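# Move the coaster can onto the turntable's orange spot

## Task

Pick up the can sitting on the coaster and set it upright on the orange spot of the turntable. The cans already on the turntable must stay standing where they are.

## Robot and tools

Robot: two arms, left_arm and right_arm, each with a two-finger gripper. Fixed cameras are cam_high (896x504) and cam_low (896x504). Each arm also carries a wrist camera: cam_left_wrist and cam_right_wrist (896x504).

Frames. The scene frame has its origin at table-top height, midway between the nominal arm bases. +z is up, +x points out over the table, and left_arm is on the +y side. The calibrated bases are left_arm (+0.043, +0.711, 0) with quat_wxyz (+1.000, 0, 0, -0.011), and right_arm (+0.040, -0.662, 0) with quat_wxyz (+1.000, 0, 0, +0.016). Fixed cameras and the table are given in the scene frame. Every hand pose, velocity, target and wrist-camera pose is in that arm's own base frame. Reported hand poses can be a few centimetres off.

Gripper geometry. The fingers point along the gripper's +z axis and open and close along its y axis. end_effector_position is the spot between the pads when they are shut. The fingertips stick out about 33 mm past it when the gap is 40 mm or less, and only 9 mm when fully open. A part held in the outer quarter of the pads is squeezed as commanded. Held deeper, the fingers can fold around it, so a narrow part may slip and a wide one may be crushed harder than asked. A fingertip pushed onto a surface folds easily, and the next grip may then fail.

The 20-number row, used by both motion tools. It is one flat list covering both arms. The first ten are for left_arm: x, y, z in metres, then qw, qx, qy, qz, then gripper position, force_limit and speed. The next ten are the same for right_arm. x, y, z and the quaternion (w first) form an absolute pose in that arm's base frame. The last three numbers of each half run from -1 to 1:
- position: +1 is fully open (140 mm), about -0.8 is where the pads touch, and -1 closes until something blocks the fingers.
- force_limit: sets the pad press on parts up to 40 mm wide. Roughly 14 N at -1, 40 N at 0 and 58 N at +1, applied after a slow close.
- speed: the finger gap changes at about 30, 140 and 250 mm/s at -1, 0 and +1. A faster close grips much harder.
Both force_limit and speed start at +1. To keep an arm idle, resend its last reported pose and its last gripper numbers every call.

execute_actions(actions, cameras). actions is a list of actions. Each action is a list of up to 15 rows, and each row is one control step of 1/30 s. A short action repeats its last row until the 0.5 s action ends. A target more than 0.6 m from the gripper along any of its axes gets the action refused. Each control step can move the hand at most 70 mm and 16 degrees toward the command. After an action the arm heads to its "Hand target", which may be short of what you sent. An empty actions list returns images and the full state. cameras takes names, ["all"] or [].

move(target, speed, blend, stop_force, zero, blocking, cameras). The hand goes in a straight line to an absolute pose. target is one row or up to 15 rows. speed is in m/s, from 0.002 to 2 (default 0.25), with turning capped at twice that in rad/s. blend is a corner radius in metres; 0 means stop at each target. stop_force is 10 to 80 N and ends an arm's path when it feels that much push against its motion. Use it only slowly, and not while the gripper rotates. Leave it out when backing away from a contact. zero (default true) re-zeroes the force reading first. blocking=false returns after about 0.5 s and cannot be combined with stop_force. Moves stop after 10 s. The result ends with a "move:" line: done, off_target, moving, held or fault, plus any limits such as paced or held. Paths do not avoid obstacles. Keep paths away from an arm's own base, since passing close can flip its shoulder posture.

wait(seconds 0 to 10) lets the scene run. stop brakes a running move. zoom_image(camera, region=[x0,y0,x1,y1]) enlarges a part of a camera's latest image; the region is in pixels and at most 504x504. finished_scene(scene) ends the scene for good, so call it only once the can is standing on the spot.

Reading results. object_status codes: 0 moving, 1 blocked while opening, 2 blocked while closing (a grip), 3 at the commanded position or pads together. After closing with -1, look for 2. position_measured is in counts: 3 is open, about 139 is 60 mm, about 200 is 20 mm, and 230 means the pads are touching. To grip harder, raise force_limit and change position slightly, for example -1 to -0.98. The result also shows joint torques, external torque estimates and the flange force along the gripper axes. These are noisy and include the weight of anything held.

Things to avoid:
- Any joint torque at its limit, or 144 N of outside force, freezes that arm for 10 s. Limits are elbow 140 N m and the three wrist joints 39.6 N m.
- Stiff contact just past a surface triggers these faults.
- The arms must not press on each other. A clearance check may hold commands, but it does not cover fingers closing.
- Holding loads or stretching an arm out heats its motors; a MOTOR HOT line warns of a 30 to 60 s lockout.
- Do not drop or release the can while it is moving, tip the turntable cans, or let anything fall off the table.
- Smooth, quick motion is preferred.

Each tool is called after ">>>" by a JSON object that holds its "op" and its "data", one argument or row to a line.

## Session

>>> {"op": "execute_actions", "data": {
  "actions": []
}}

Scene clock: 0.00 s.
left_arm: end_effector_position=(+0.5366, +0.0290, +0.3349) position_measured=3 object_status=3 end_effector_quat_wxyz=(-0.390, -0.026, +0.811, -0.436) | right_arm: end_effector_position=(+0.5101, +0.7011, +0.3094) position_measured=3 object_status=3 end_effector_quat_wxyz=(+0.467, +0.643, -0.074, +0.602)
Joint positions: left_arm=[0.307 0.49 1.564 -0.663 2.169 -1.374] | right_arm=[1.248 0.902 1.195 -1.485 2.04 3.107]
Joint velocities: within noise
Joint torques (N m): no reading
External joint torques (N m): no reading
Flange force (N): no reading
Hand target: left_arm +0.5366, +0.0290, +0.3349; -0.390, -0.026, +0.811, -0.436 | right_arm +0.5101, +0.7011, +0.3094; +0.467, +0.643, -0.074, +0.602
Tool commands: left_gripper/position=+1.0 left_gripper/force_limit=+1.0 left_gripper/speed=+1.0 right_gripper/position=+1.0 right_gripper/force_limit=+1.0 right_gripper/speed=+1.0

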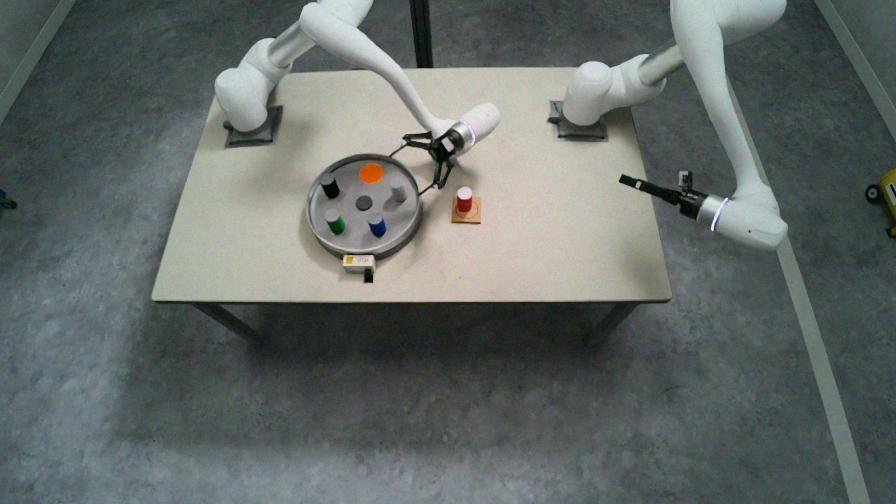

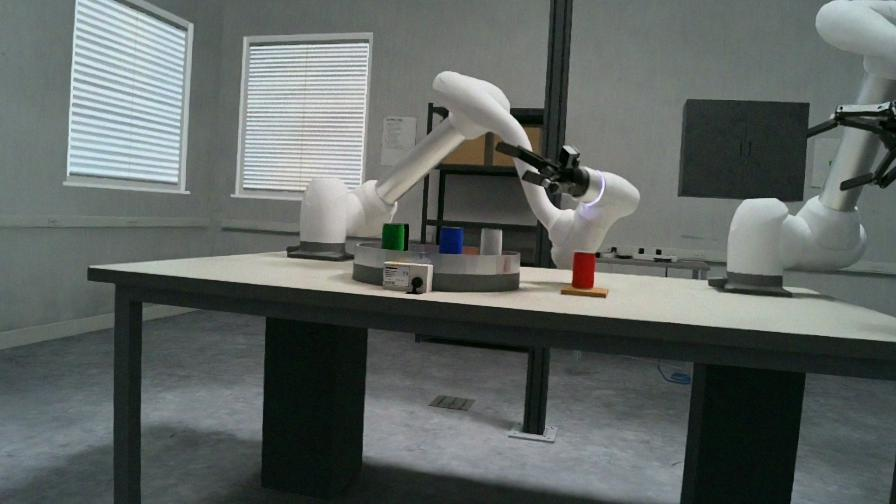

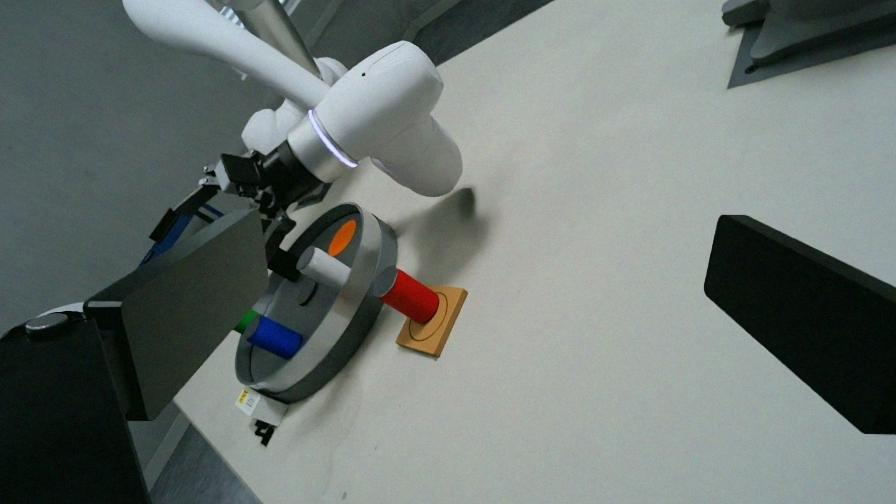

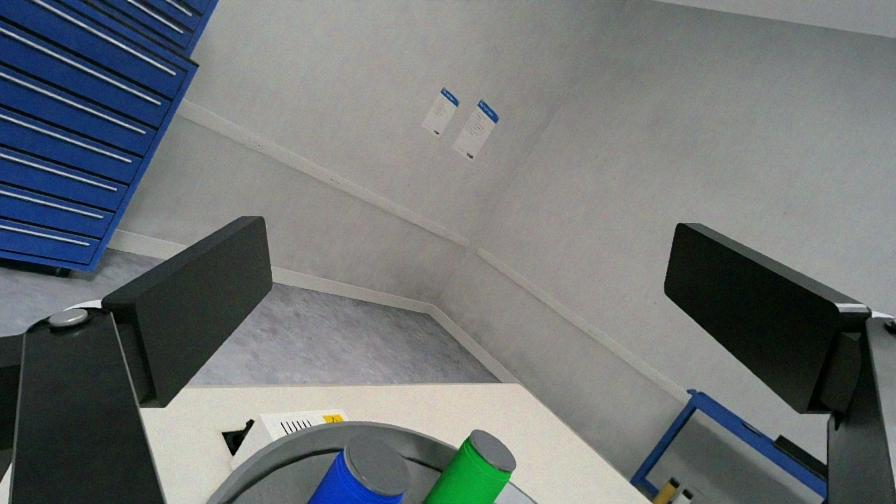

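>>> {"op": "zoom_image", "data": {
  "camera": "cam_high",
  "region": [290, 130, 500, 290]
}}

>>> {"op": "zoom_image", "data": {
  "camera": "cam_low",
  "region": [340, 200, 640, 320]
}}

>>> {"op": "move", "data": {
  "target": [
    [0.5366,0.029,0.3349,-0.390,-0.026,0.811,-0.436,1,1,1,0.5101,0.6,0.47,0.467,0.643,-0.074,0.602,1,1,1],
    [0.5366,0.029,0.3349,-0.390,-0.026,0.811,-0.436,1,1,1,0.838,-0.223,0.47,0.7253,0.4889,-0.4241,0.2331,1,1,1]
  ],
  "blend": [0.08, 0],
  "speed": 0.5,
  "cameras": ["cam_high","cam_low"]
}}

Scaled by 2.400 from the camera's 896x504 image, which has a finer 1280x720 frame.

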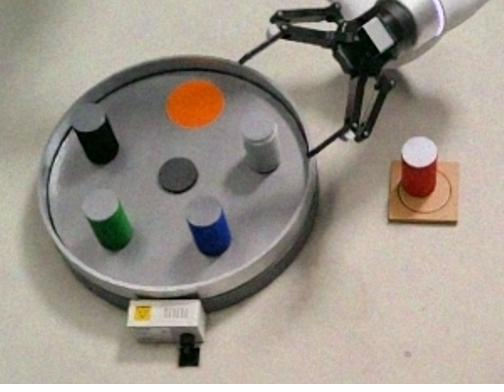

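Scaled by 1.680 from the camera's 896x504 image, which has a finer 1280x720 frame.

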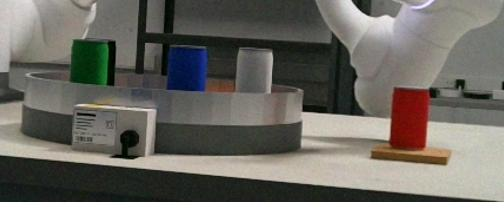

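Scene clock: 5.27 s.
left_arm: end_effector_position=(+0.5366, +0.0290, +0.3349) position_measured=3 object_status=3 end_effector_quat_wxyz=(-0.390, -0.026, +0.811, -0.436) | right_arm: end_effector_position=(+0.8380, -0.2229, +0.4701) position_measured=3 object_status=3 end_effector_quat_wxyz=(+0.726, +0.489, -0.424, +0.233)
Joint positions: left_arm=[0.307 0.49 1.564 -0.663 2.168 -1.373] | right_arm=[0.046 0.785 1.103 -1.593 2.046 2.871]
Joint torques (N m): left_arm=[-2.19 -87.09 -33.95 2.46 2.99 -0.37] | right_arm=[2.02 -108.31 -36.31 -1.92 0.77 0.07]
External joint torques (N m): left_arm=[2.33 3.01 -0.32 -0.62 -0.83 0.34] | right_arm=[-2.01 -4.03 -1.65 -0.5 -0.03 -0.04]
Flange force (N): left_arm=[-3.4 2.8 -3.8] | right_arm=[3.0 2.0 3.3]
Hand target: left_arm +0.5366, +0.0290, +0.3349; -0.390, -0.026, +0.811, -0.436 | right_arm +0.8380, -0.2230, +0.4700; +0.726, +0.489, -0.424, +0.233
Off the commanded pose: left_arm 0.000 m, 0 deg | right_arm 0.000 m, 0 deg.
move: done
Images, in order (width x height): cam_high 896x504, cam_low 896x504.

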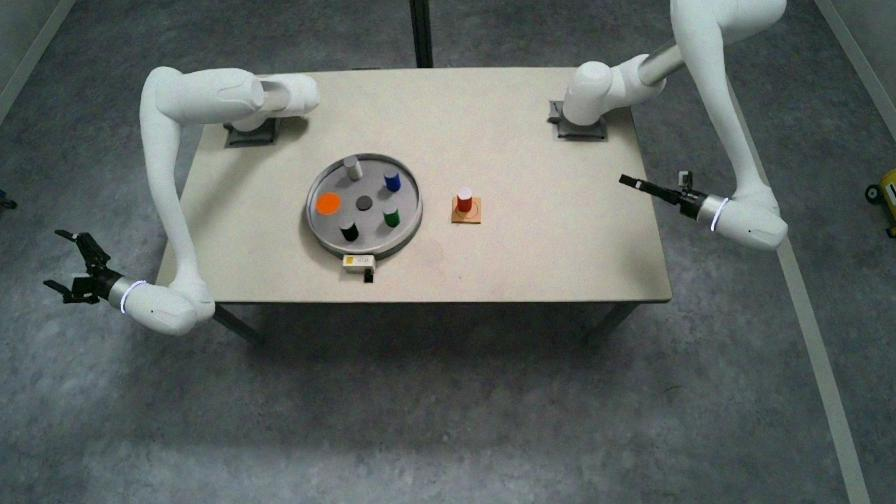

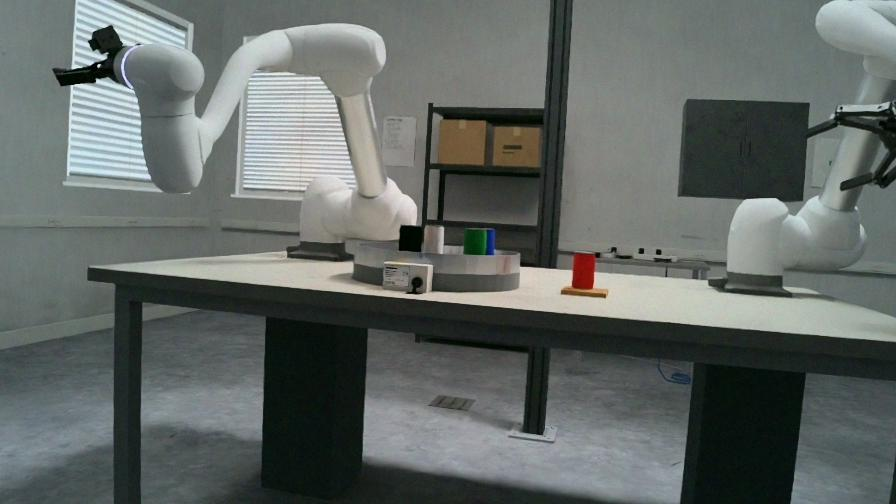

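>>> {"op": "wait", "data": {
  "seconds": 1.5,
  "cameras": ["cam_high"]
}}

>>> {"op": "zoom_image", "data": {
  "camera": "cam_high",
  "region": [290, 140, 500, 300]
}}

>>> {"op": "wait", "data": {
  "seconds": 1.5,
  "cameras": ["cam_high"]
}}

>>> {"op": "zoom_image", "data": {
  "camera": "cam_high",
  "region": [290, 140, 500, 300]
}}

>>> {"op": "wait", "data": {
  "seconds": 4,
  "cameras": ["cam_high"]
}}

>>> {"op": "zoom_image", "data": {
  "camera": "cam_high",
  "region": [290, 140, 500, 300]
}}

Scene clock: 7.40 s.
left_arm: end_effector_position=(+0.5366, +0.0290, +0.3349) position_measured=3 object_status=3 end_effector_quat_wxyz=(-0.390, -0.026, +0.811, -0.436) | right_arm: end_effector_position=(+0.8380, -0.2230, +0.4700) position_measured=3 object_status=3 end_effector_quat_wxyz=(+0.726, +0.489, -0.424, +0.233)
Joint positions: left_arm=[0.307 0.49 1.564 -0.663 2.168 -1.373] | right_arm=[0.046 0.785 1.103 -1.593 2.046 2.871]
Joint torques (N m): left_arm=[-1.8 -87.05 -33.91 2.42 3.03 -0.26] | right_arm=[1.86 -108.78 -36.06 -1.96 0.77 0.08]
External joint torques (N m): left_arm=[1.74 3.94 -0.15 -0.6 -0.9 0.23] | right_arm=[-1.87 -3.57 -1.94 -0.47 -0.03 -0.05]
Flange force (N): left_arm=[-4.9 2.6 -3.8] | right_arm=[3.9 0.9 2.4]
Hand target: left_arm +0.5366, +0.0290, +0.3349; -0.390, -0.026, +0.811, -0.436 | right_arm +0.8380, -0.2230, +0.4700; +0.726, +0.489, -0.424, +0.233
Tool commands: left_gripper/position=+1.0 left_gripper/force_limit=+1.0 left_gripper/speed=+1.0 right_gripper/position=+1.0 right_gripper/force_limit=+1.0 right_gripper/speed=+1.0
Off the commanded pose: left_arm 0.000 m, 0 deg | right_arm 0.000 m, 0 deg.
wait: 1.50 s; at rest from the start
Images, in order (width x height): cam_high 896x504.

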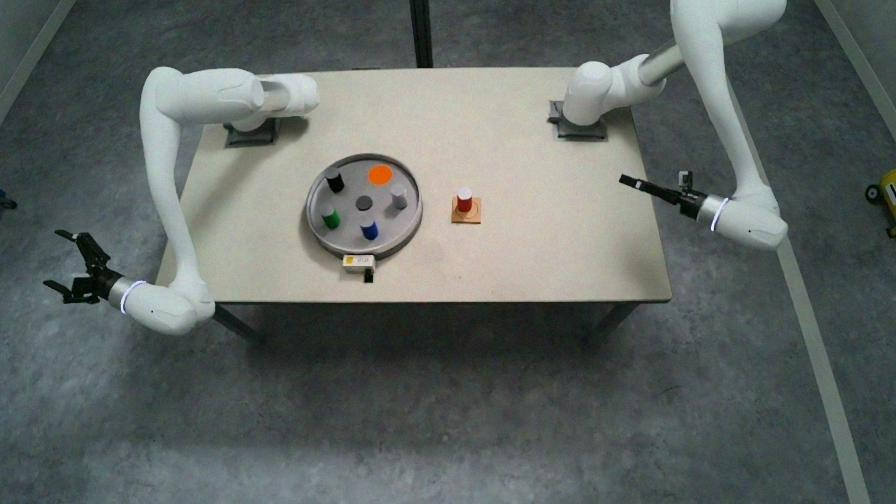

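Scaled by 2.400 from the camera's 896x504 image, which has a finer 1280x720 frame.

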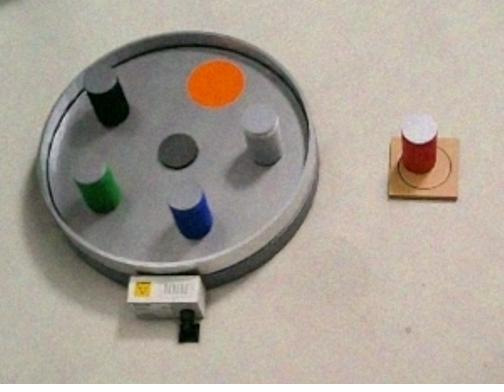

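Scene clock: 8.90 s.
left_arm: end_effector_position=(+0.5366, +0.0290, +0.3349) position_measured=3 object_status=3 end_effector_quat_wxyz=(-0.390, -0.026, +0.811, -0.436) | right_arm: end_effector_position=(+0.8380, -0.2230, +0.4700) position_measured=3 object_status=3 end_effector_quat_wxyz=(+0.726, +0.489, -0.424, +0.233)
Joint positions: left_arm=[0.307 0.49 1.564 -0.663 2.168 -1.373] | right_arm=[0.046 0.785 1.103 -1.593 2.046 2.871]
Joint torques (N m): left_arm=[-1.72 -86.74 -33.9 2.48 3.01 -0.35] | right_arm=[1.9 -108.97 -36.11 -1.93 0.73 0.09]
External joint torques (N m): left_arm=[1.65 2.95 -0.31 -0.65 -0.86 0.32] | right_arm=[-1.9 -3.24 -1.82 -0.5 0.01 -0.07]
Flange force (N): left_arm=[-3.8 2.2 -3.2] | right_arm=[3.8 0.6 2.2]
Hand target: left_arm +0.5366, +0.0290, +0.3349; -0.390, -0.026, +0.811, -0.436 | right_arm +0.8380, -0.2230, +0.4700; +0.726, +0.489, -0.424, +0.233
Tool commands: left_gripper/position=+1.0 left_gripper/force_limit=+1.0 left_gripper/speed=+1.0 right_gripper/position=+1.0 right_gripper/force_limit=+1.0 right_gripper/speed=+1.0
Off the commanded pose: left_arm 0.000 m, 0 deg | right_arm 0.000 m, 0 deg.
wait: 1.50 s; at rest by 0.17 s
Images, in order (width x height): cam_high 896x504.

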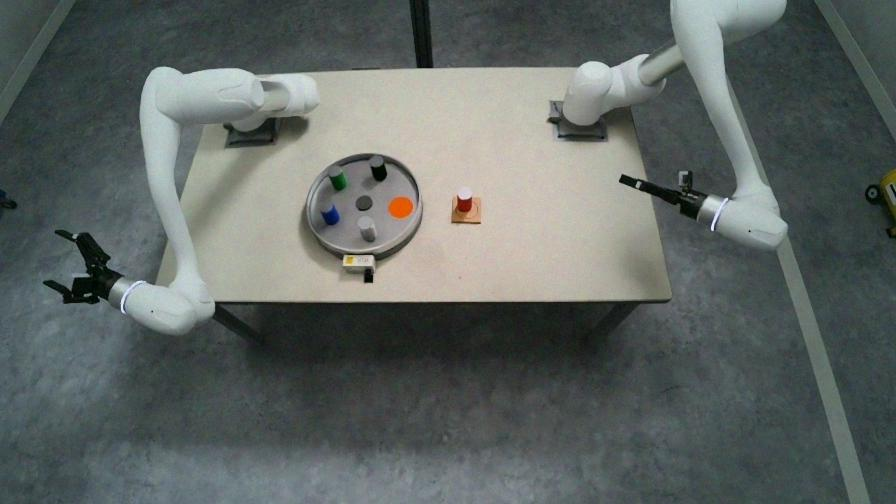

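Scaled by 2.400 from the camera's 896x504 image, which has a finer 1280x720 frame.

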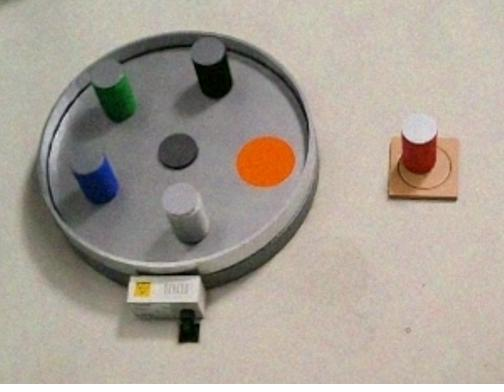

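Scene clock: 12.90 s.
left_arm: end_effector_position=(+0.5366, +0.0290, +0.3349) position_measured=3 object_status=3 end_effector_quat_wxyz=(-0.390, -0.026, +0.811, -0.436) | right_arm: end_effector_position=(+0.8380, -0.2230, +0.4700) position_measured=3 object_status=3 end_effector_quat_wxyz=(+0.726, +0.489, -0.424, +0.233)
Joint positions: left_arm=[0.307 0.49 1.564 -0.663 2.168 -1.373] | right_arm=[0.046 0.785 1.103 -1.593 2.046 2.871]
Joint torques (N m): left_arm=[-1.96 -87.47 -33.92 2.44 3.02 -0.3] | right_arm=[1.65 -108.65 -35.96 -1.98 0.78 0.08]
External joint torques (N m): left_arm=[2.05 3.76 -0.25 -0.61 -0.87 0.26] | right_arm=[-1.62 -3.73 -2.1 -0.45 -0.04 -0.05]
Flange force (N): left_arm=[-4.6 2.8 -4.1] | right_arm=[4.1 1.0 2.1]
Hand target: left_arm +0.5366, +0.0290, +0.3349; -0.390, -0.026, +0.811, -0.436 | right_arm +0.8380, -0.2230, +0.4700; +0.726, +0.489, -0.424, +0.233
Tool commands: left_gripper/position=+1.0 left_gripper/force_limit=+1.0 left_gripper/speed=+1.0 right_gripper/position=+1.0 right_gripper/force_limit=+1.0 right_gripper/speed=+1.0
Off the commanded pose: left_arm 0.000 m, 0 deg | right_arm 0.000 m, 0 deg.
wait: 4.00 s; at rest by 0.17 s
Images, in order (width x height): cam_high 896x504.

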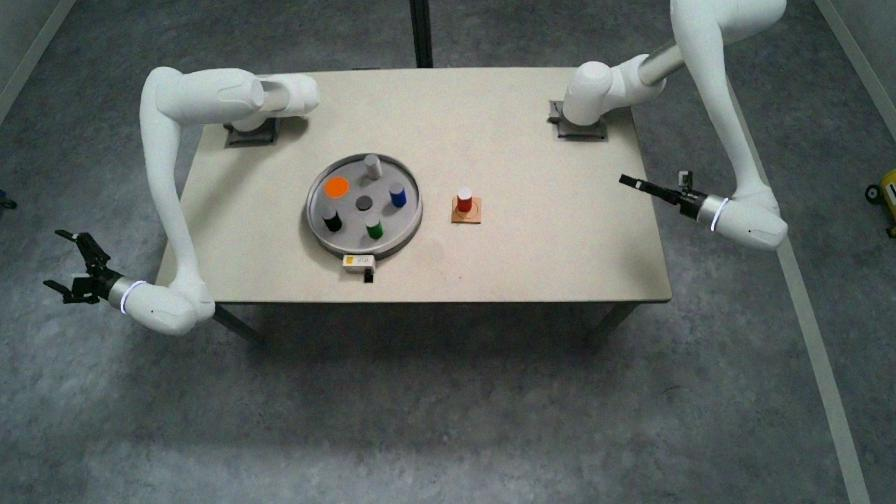

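Scaled by 2.400 from the camera's 896x504 image, which has a finer 1280x720 frame.

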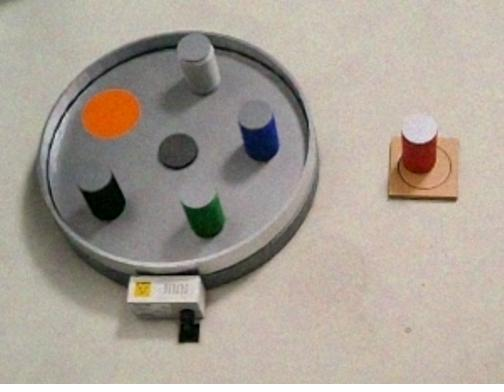

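>>> {"op": "wait", "data": {
  "seconds": 0,
  "cameras": ["cam_high","cam_low"]
}}

>>> {"op": "zoom_image", "data": {
  "camera": "cam_low",
  "region": [340, 210, 440, 310]
}}

>>> {"op": "zoom_image", "data": {
  "camera": "cam_high",
  "region": [330, 240, 400, 300]
}}

>>> {"op": "zoom_image", "data": {
  "camera": "cam_high",
  "region": [290, 140, 500, 300]
}}

Scene clock: 13.67 s.
left_arm: end_effector_position=(+0.5366, +0.0290, +0.3349) position_measured=3 object_status=3 end_effector_quat_wxyz=(-0.390, -0.026, +0.811, -0.436) | right_arm: end_effector_position=(+0.8380, -0.2230, +0.4700) position_measured=3 object_status=3 end_effector_quat_wxyz=(+0.726, +0.489, -0.424, +0.233)
Joint positions: left_arm=[0.307 0.49 1.564 -0.663 2.168 -1.373] | right_arm=[0.046 0.785 1.103 -1.593 2.046 2.871]
Joint torques (N m): left_arm=[-2.01 -87.41 -34 2.45 2.98 -0.35] | right_arm=[1.76 -108.84 -36.02 -2 0.76 0.09]
External joint torques (N m): left_arm=[1.99 4.51 0.06 -0.64 -0.84 0.32] | right_arm=[-1.74 -3.5 -1.95 -0.42 -0.02 -0.07]
Flange force (N): left_arm=[-5.3 3.3 -4.1] | right_arm=[3.9 0.8 2.1]
Hand target: left_arm +0.5366, +0.0290, +0.3349; -0.390, -0.026, +0.811, -0.436 | right_arm +0.8380, -0.2230, +0.4700; +0.726, +0.489, -0.424, +0.233
Tool commands: left_gripper/position=+1.0 left_gripper/force_limit=+1.0 left_gripper/speed=+1.0 right_gripper/position=+1.0 right_gripper/force_limit=+1.0 right_gripper/speed=+1.0
Off the commanded pose: left_arm 0.000 m, 0 deg | right_arm 0.000 m, 0 deg.
Images, in order (width x height): cam_high 896x504, cam_low 896x504.

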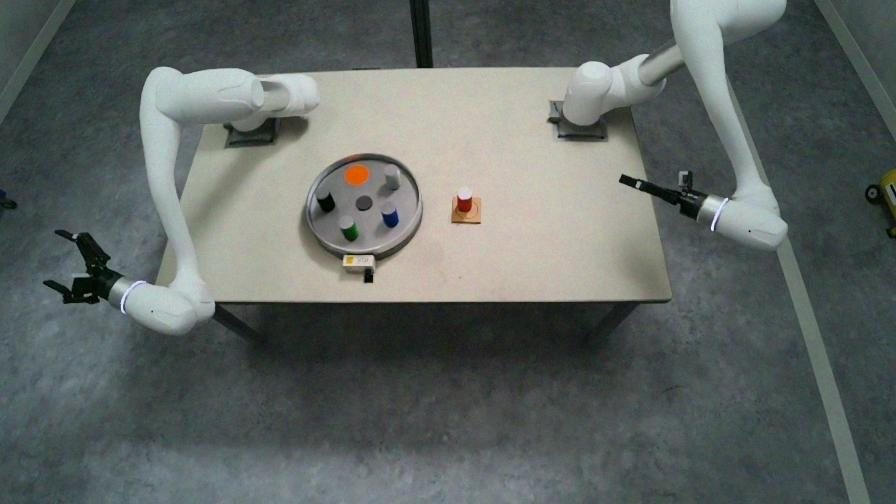

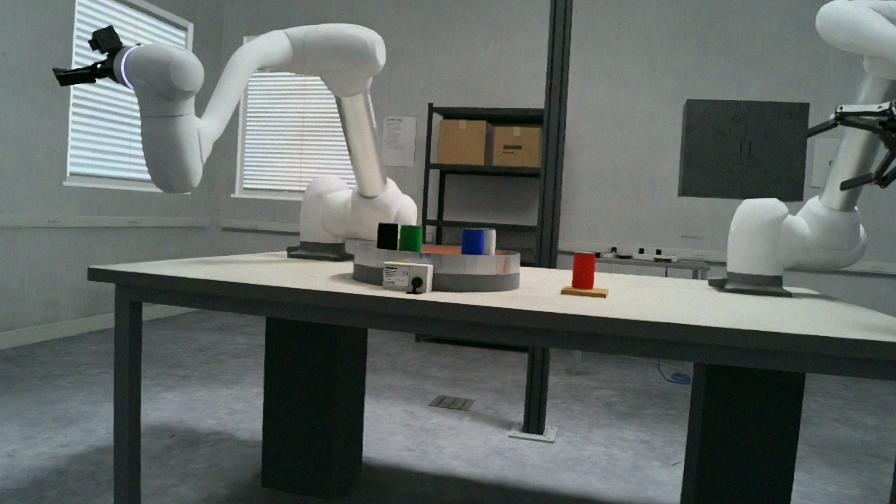

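Scaled by 5.040 from the camera's 896x504 image, which has a finer 1280x720 frame.

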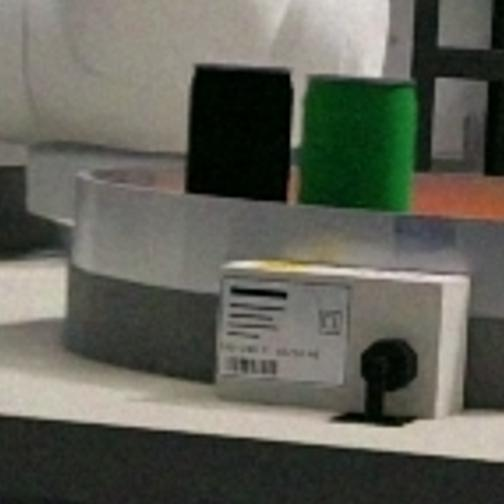

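Scaled by 7.200 from the camera's 896x504 image, which has a finer 1280x720 frame.

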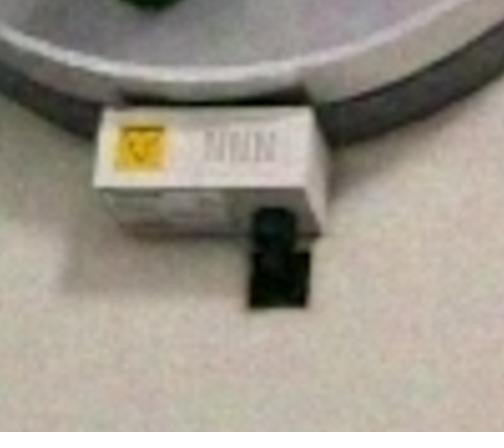

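Scaled by 2.400 from the camera's 896x504 image, which has a finer 1280x720 frame.

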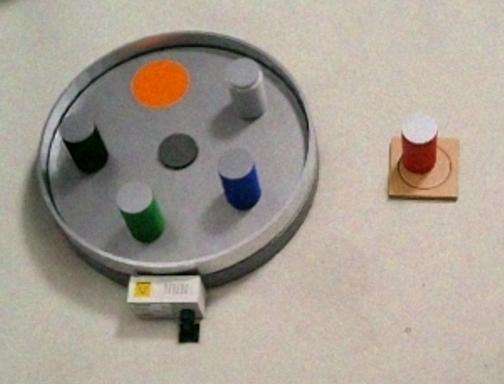

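>>> {"op": "move", "data": {
  "target": [0.461,-0.463,0.20,0,0,1,0,0.5,-0.5,0,0.838,-0.223,0.47,0.7253,0.4889,-0.4241,0.2331,1,1,1],
  "speed": 0.4,
  "cameras": ["all"]
}}

>>> {"op": "zoom_image", "data": {
  "camera": "cam_high",
  "region": [390, 130, 550, 250]
}}

>>> {"op": "zoom_image", "data": {
  "camera": "cam_low",
  "region": [500, 140, 680, 320]
}}

Scene clock: 20.80 s.
left_arm: end_effector_position=(+0.4610, -0.4629, +0.2000) position_measured=66 object_status=3 end_effector_quat_wxyz=(+0.000, +0.000, +1.000, +0.000) | right_arm: end_effector_position=(+0.8380, -0.2230, +0.4700) position_measured=3 object_status=3 end_effector_quat_wxyz=(+0.726, +0.489, -0.424, +0.233)
Joint positions: left_arm=[-0.84 0.228 1.755 0 1.159 -2.411] | right_arm=[0.046 0.785 1.103 -1.593 2.046 2.871]
Joint torques (N m): left_arm=[-1.5 -65.87 -38.77 4.51 0.85 -0.29] | right_arm=[1.81 -108.66 -36.07 -1.98 0.74 0.07]
External joint torques (N m): left_arm=[1.57 2.93 -0.19 -0.54 -0.83 0.29] | right_arm=[-1.83 -3.7 -1.93 -0.45 0 -0.04]
Flange force (N): left_arm=[-5.3 -1.2 3.2] | right_arm=[3.7 1.2 2.4]
Hand target: left_arm +0.4610, -0.4630, +0.2000; +0.000, +0.000, +1.000, +0.000 | right_arm +0.8380, -0.2230, +0.4700; +0.726, +0.489, -0.424, +0.233
Off the commanded pose: left_arm 0.000 m, 0 deg | right_arm 0.000 m, 0 deg.
move: done
camera_calibration:
cam_left_wrist: T_world_to_cam=[[-0.00442904, 0.999938, -0.0102402, 0.480304], [0.941365, 0.00762386, 0.337303, -0.494801], [0.33736, -0.00814584, -0.941341, 0.174843], [0, 0, 0, 1]] pos_world=[0.408931, -0.475078, 0.336403]
cam_right_wrist: T_world_to_cam=[[-0.73811, 0.418843, 0.528927, 0.475018], [-0.378978, 0.391212, -0.838647, 0.800028], [-0.558184, -0.819466, -0.130025, 0.490945], [0, 0, 0, 1]] pos_world=[0.927846, -0.109625, 0.483527]

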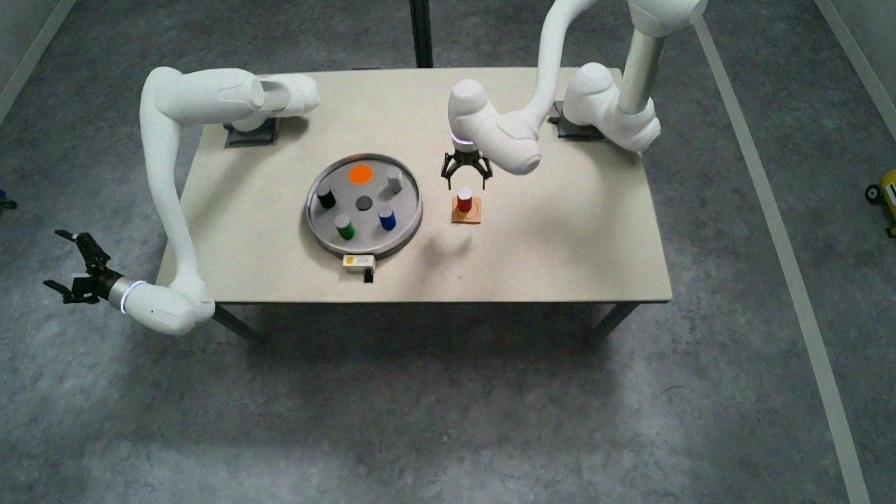

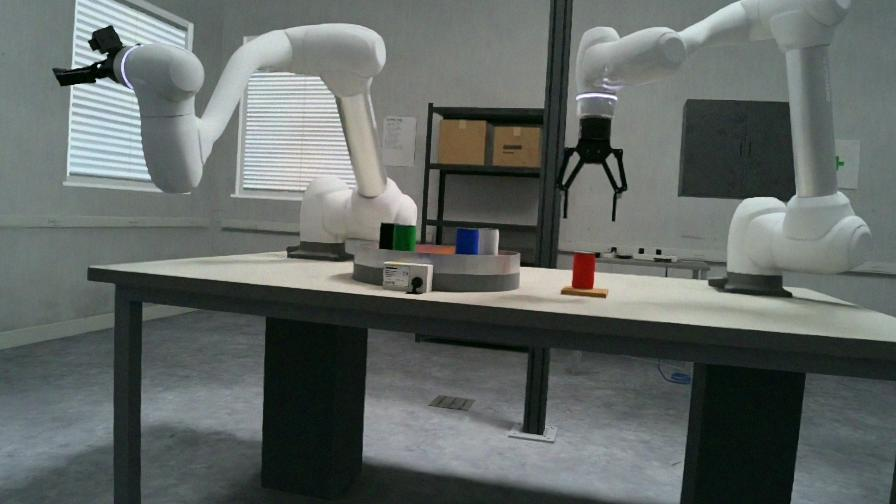

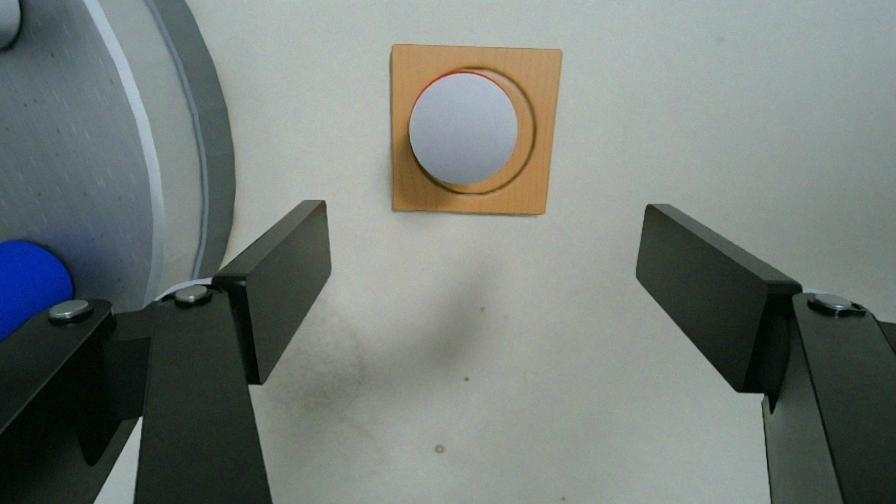

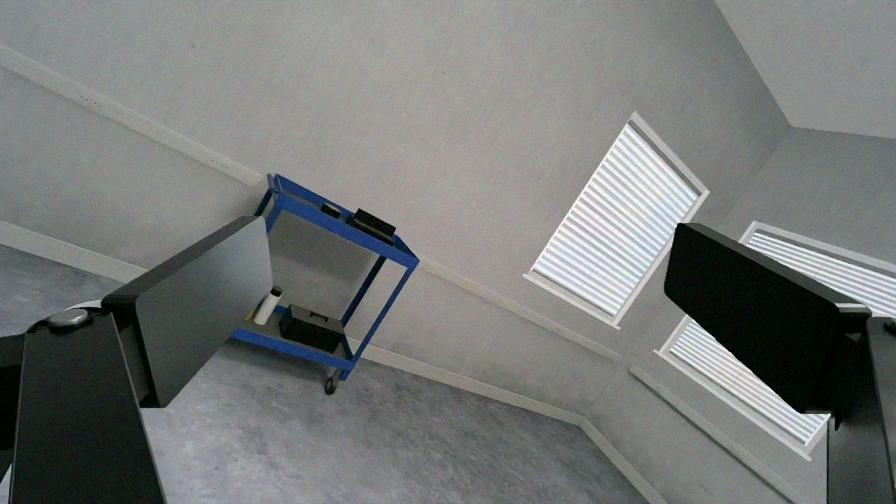

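Scaled by 3.150 from the camera's 896x504 image, which has a finer 1280x720 frame.

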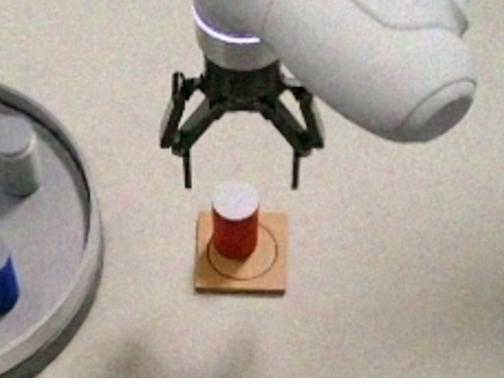

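Scaled by 2.800 from the camera's 896x504 image, which has a finer 1280x720 frame.

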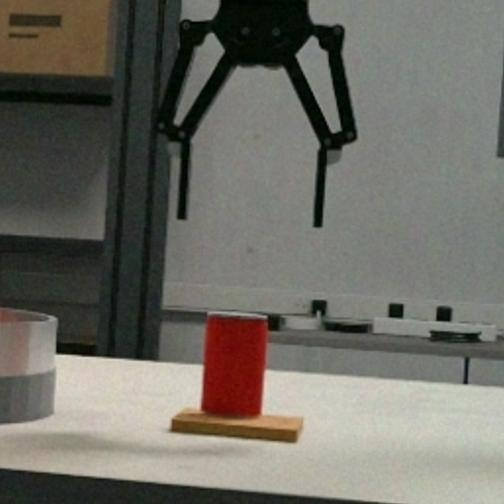

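>>> {"op": "move", "data": {
  "target": [
    [0.431,-0.471,0.19,0,0,1,0,0.5,-0.5,0,0.838,-0.223,0.47,0.7253,0.4889,-0.4241,0.2331,1,1,1],
    [0.431,-0.471,0.094,0,0,1,0,0.5,-0.5,0,0.838,-0.223,0.47,0.7253,0.4889,-0.4241,0.2331,1,1,1]
  ],
  "blend": [0.02,0],
  "speed": [0.2,0.12],
  "cameras": ["cam_low","cam_left_wrist","cam_high"]
}}

>>> {"op": "zoom_image", "data": {
  "camera": "cam_low",
  "region": [500, 140, 680, 320]
}}

Scene clock: 23.37 s.
left_arm: end_effector_position=(+0.4309, -0.4710, +0.0939) position_measured=66 object_status=3 end_effector_quat_wxyz=(+0.000, +0.000, +1.000, +0.000) | right_arm: end_effector_position=(+0.8380, -0.2230, +0.4700) position_measured=3 object_status=3 end_effector_quat_wxyz=(+0.726, +0.489, -0.424, +0.233)
Joint positions: left_arm=[-0.884 0.293 1.887 0 0.962 -2.455] | right_arm=[0.046 0.785 1.103 -1.593 2.046 2.871]
Joint torques (N m): left_arm=[-2.03 -68.31 -34.52 4.19 0.81 -0.29] | right_arm=[1.69 -108.97 -36.04 -1.94 0.75 0.11]
External joint torques (N m): left_arm=[1.97 3.47 -0.22 -0.65 -0.79 0.29] | right_arm=[-1.69 -3.37 -1.95 -0.48 -0.01 -0.08]
Flange force (N): left_arm=[-6.0 -1.3 4.6] | right_arm=[4.0 0.7 2.0]
Hand target: left_arm +0.4310, -0.4710, +0.0940; +0.000, +0.000, +1.000, +0.000 | right_arm +0.8380, -0.2230, +0.4700; +0.726, +0.489, -0.424, +0.233
Off the commanded pose: left_arm 0.000 m, 0 deg | right_arm 0.000 m, 0 deg.
move: done; blend cut to 0.0163 m at target 1
camera_calibration:
cam_left_wrist: T_world_to_cam=[[-0.00427774, 0.99994, -0.0100746, 0.48709], [0.941441, 0.0074238, 0.337096, -0.430695], [0.337151, -0.00804264, -0.941416, 0.0852012], [0, 0, 0, 1]] pos_world=[0.378832, -0.483179, 0.230303]
Images, in order (width x height): cam_high 896x504, cam_low 896x504, cam_left_wrist 896x504.

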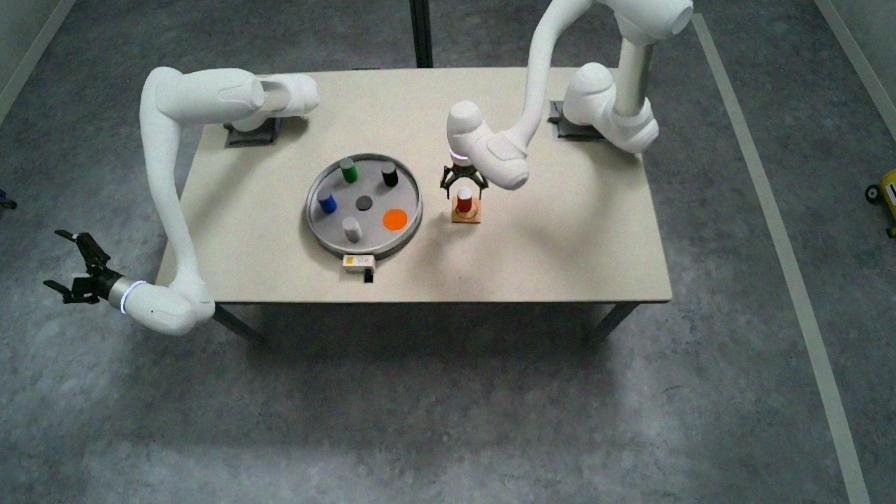

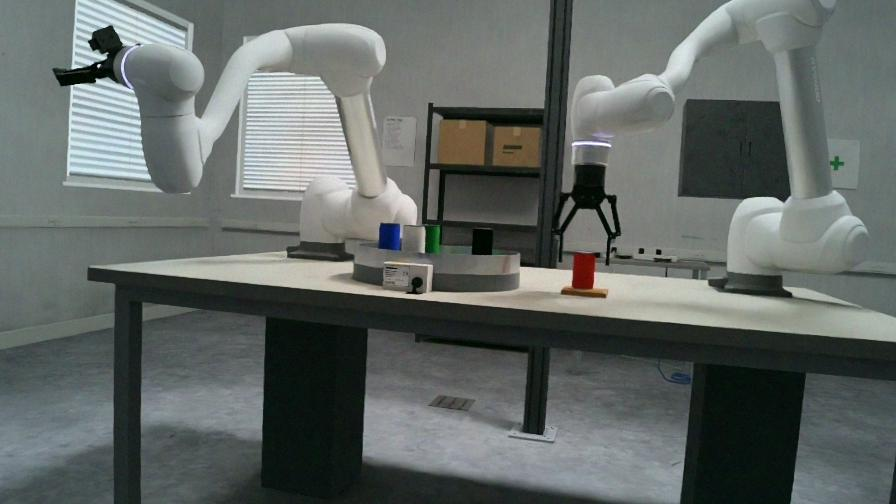

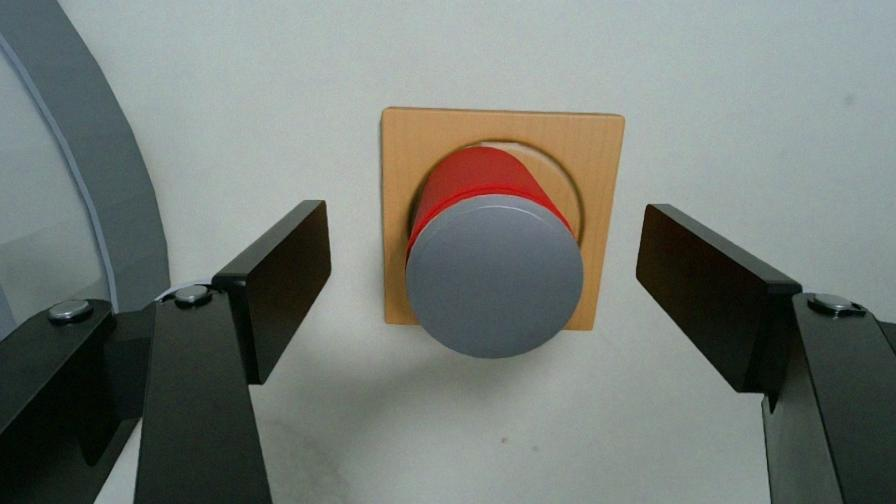

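Scaled by 2.800 from the camera's 896x504 image, which has a finer 1280x720 frame.

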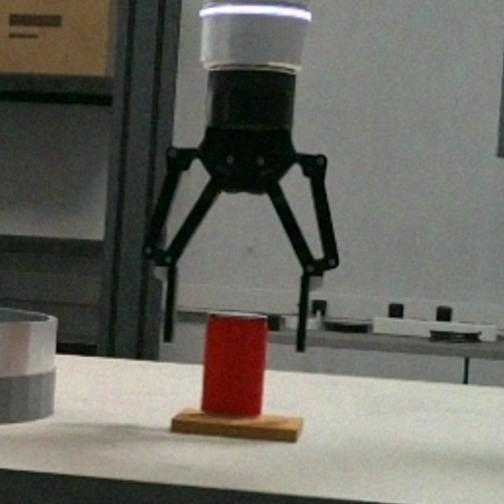

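>>> {"op": "move", "data": {
  "target": [0.431,-0.471,0.094,0,0,1,0,-1,-0.5,-1,0.838,-0.223,0.47,0.7253,0.4889,-0.4241,0.2331,1,1,1]
}}

>>> {"op": "move", "data": {
  "target": [0.431,-0.471,0.105,0,0,1,0,-1,-0.5,-1,0.838,-0.223,0.47,0.7253,0.4889,-0.4241,0.2331,1,1,1],
  "speed": 0.05,
  "cameras": ["cam_low","cam_left_wrist"]
}}

>>> {"op": "zoom_image", "data": {
  "camera": "cam_low",
  "region": [500, 140, 680, 320]
}}

Scene clock: 26.10 s.
left_arm: end_effector_position=(+0.4310, -0.4710, +0.0940) position_measured=151 object_status=0 end_effector_quat_wxyz=(+0.000, +0.000, +1.000, +0.000) | right_arm: end_effector_position=(+0.8380, -0.2230, +0.4700) position_measured=3 object_status=3 end_effector_quat_wxyz=(+0.726, +0.489, -0.424, +0.233)
Joint positions: left_arm=[-0.884 0.293 1.887 0 0.962 -2.455] | right_arm=[0.046 0.785 1.103 -1.593 2.046 2.871]
Joint torques (N m): left_arm=[-1.73 -65.38 -33.2 4.18 0.46 -0.28] | right_arm=[1.8 -108.49 -36.03 -1.97 0.77 0.07]
External joint torques (N m): left_arm=[1.69 0.46 -1.54 -0.64 -0.43 0.28] | right_arm=[-1.76 -3.96 -2.02 -0.45 -0.03 -0.05]
Flange force (N): left_arm=[-4.7 -0.5 0.0] | right_arm=[3.8 1.4 2.5]
Hand target: left_arm +0.4310, -0.4710, +0.0940; +0.000, +0.000, +1.000, +0.000 | right_arm +0.8380, -0.2230, +0.4700; +0.726, +0.489, -0.424, +0.233
Off the commanded pose: left_arm 0.000 m, 0 deg | right_arm 0.000 m, 0 deg.
move: done

Scene clock: 26.80 s.
left_arm: end_effector_position=(+0.4310, -0.4710, +0.1050) position_measured=151 object_status=2 end_effector_quat_wxyz=(+0.000, +0.000, +1.000, +0.000) | right_arm: end_effector_position=(+0.8380, -0.2230, +0.4700) position_measured=3 object_status=3 end_effector_quat_wxyz=(+0.726, +0.489, -0.424, +0.233)
Joint positions: left_arm=[-0.884 0.282 1.877 0 0.982 -2.455] | right_arm=[0.046 0.785 1.103 -1.593 2.046 2.871]
Joint torques (N m): left_arm=[-1.99 -68.5 -35.84 4.18 0.87 -0.29] | right_arm=[1.69 -108.78 -36.07 -2.02 0.75 0.06]
External joint torques (N m): left_arm=[2.03 3.64 0.39 -0.57 -0.85 0.29] | right_arm=[-1.71 -3.57 -1.93 -0.42 0 -0.03]
Flange force (N): left_arm=[-5.5 -0.6 5.3] | right_arm=[3.7 1.0 2.2]
Hand target: left_arm +0.4310, -0.4710, +0.1050; +0.000, +0.000, +1.000, +0.000 | right_arm +0.8380, -0.2230, +0.4700; +0.726, +0.489, -0.424, +0.233
Off the commanded pose: left_arm 0.000 m, 0 deg | right_arm 0.000 m, 0 deg.
move: done
camera_calibration:
cam_left_wrist: T_world_to_cam=[[-0.00433544, 0.999939, -0.0102047, 0.487253], [0.941397, 0.007523, 0.337216, -0.434367], [0.337272, -0.00814467, -0.941372, 0.0954514], [0, 0, 0, 1]] pos_world=[0.378831, -0.483178, 0.241303]
Images, in order (width x height): cam_low 896x504, cam_left_wrist 896x504.

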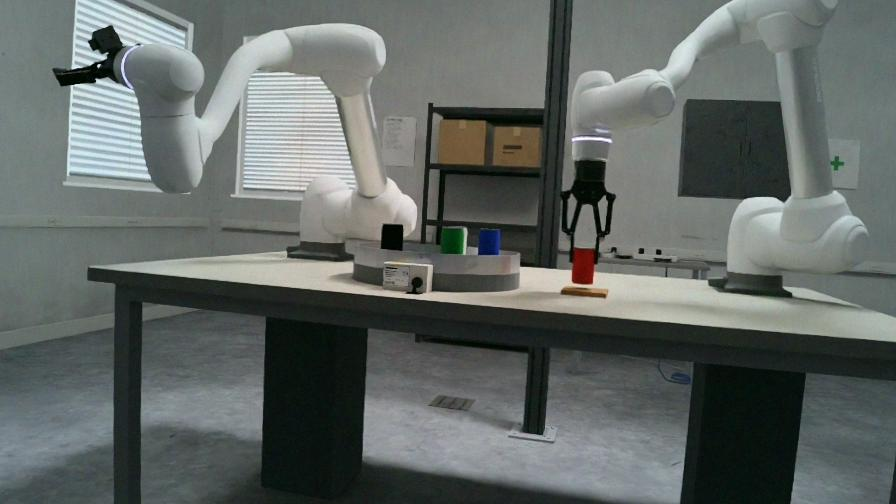

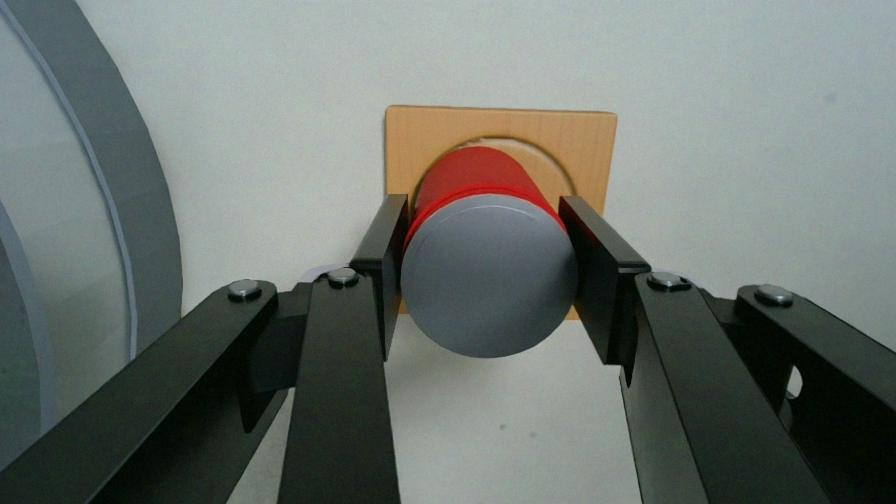

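Scaled by 2.800 from the camera's 896x504 image, which has a finer 1280x720 frame.

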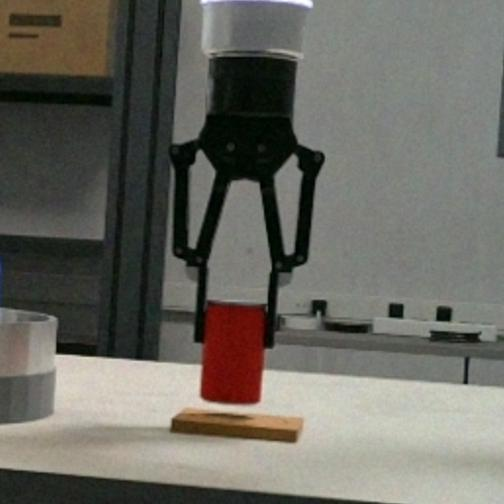

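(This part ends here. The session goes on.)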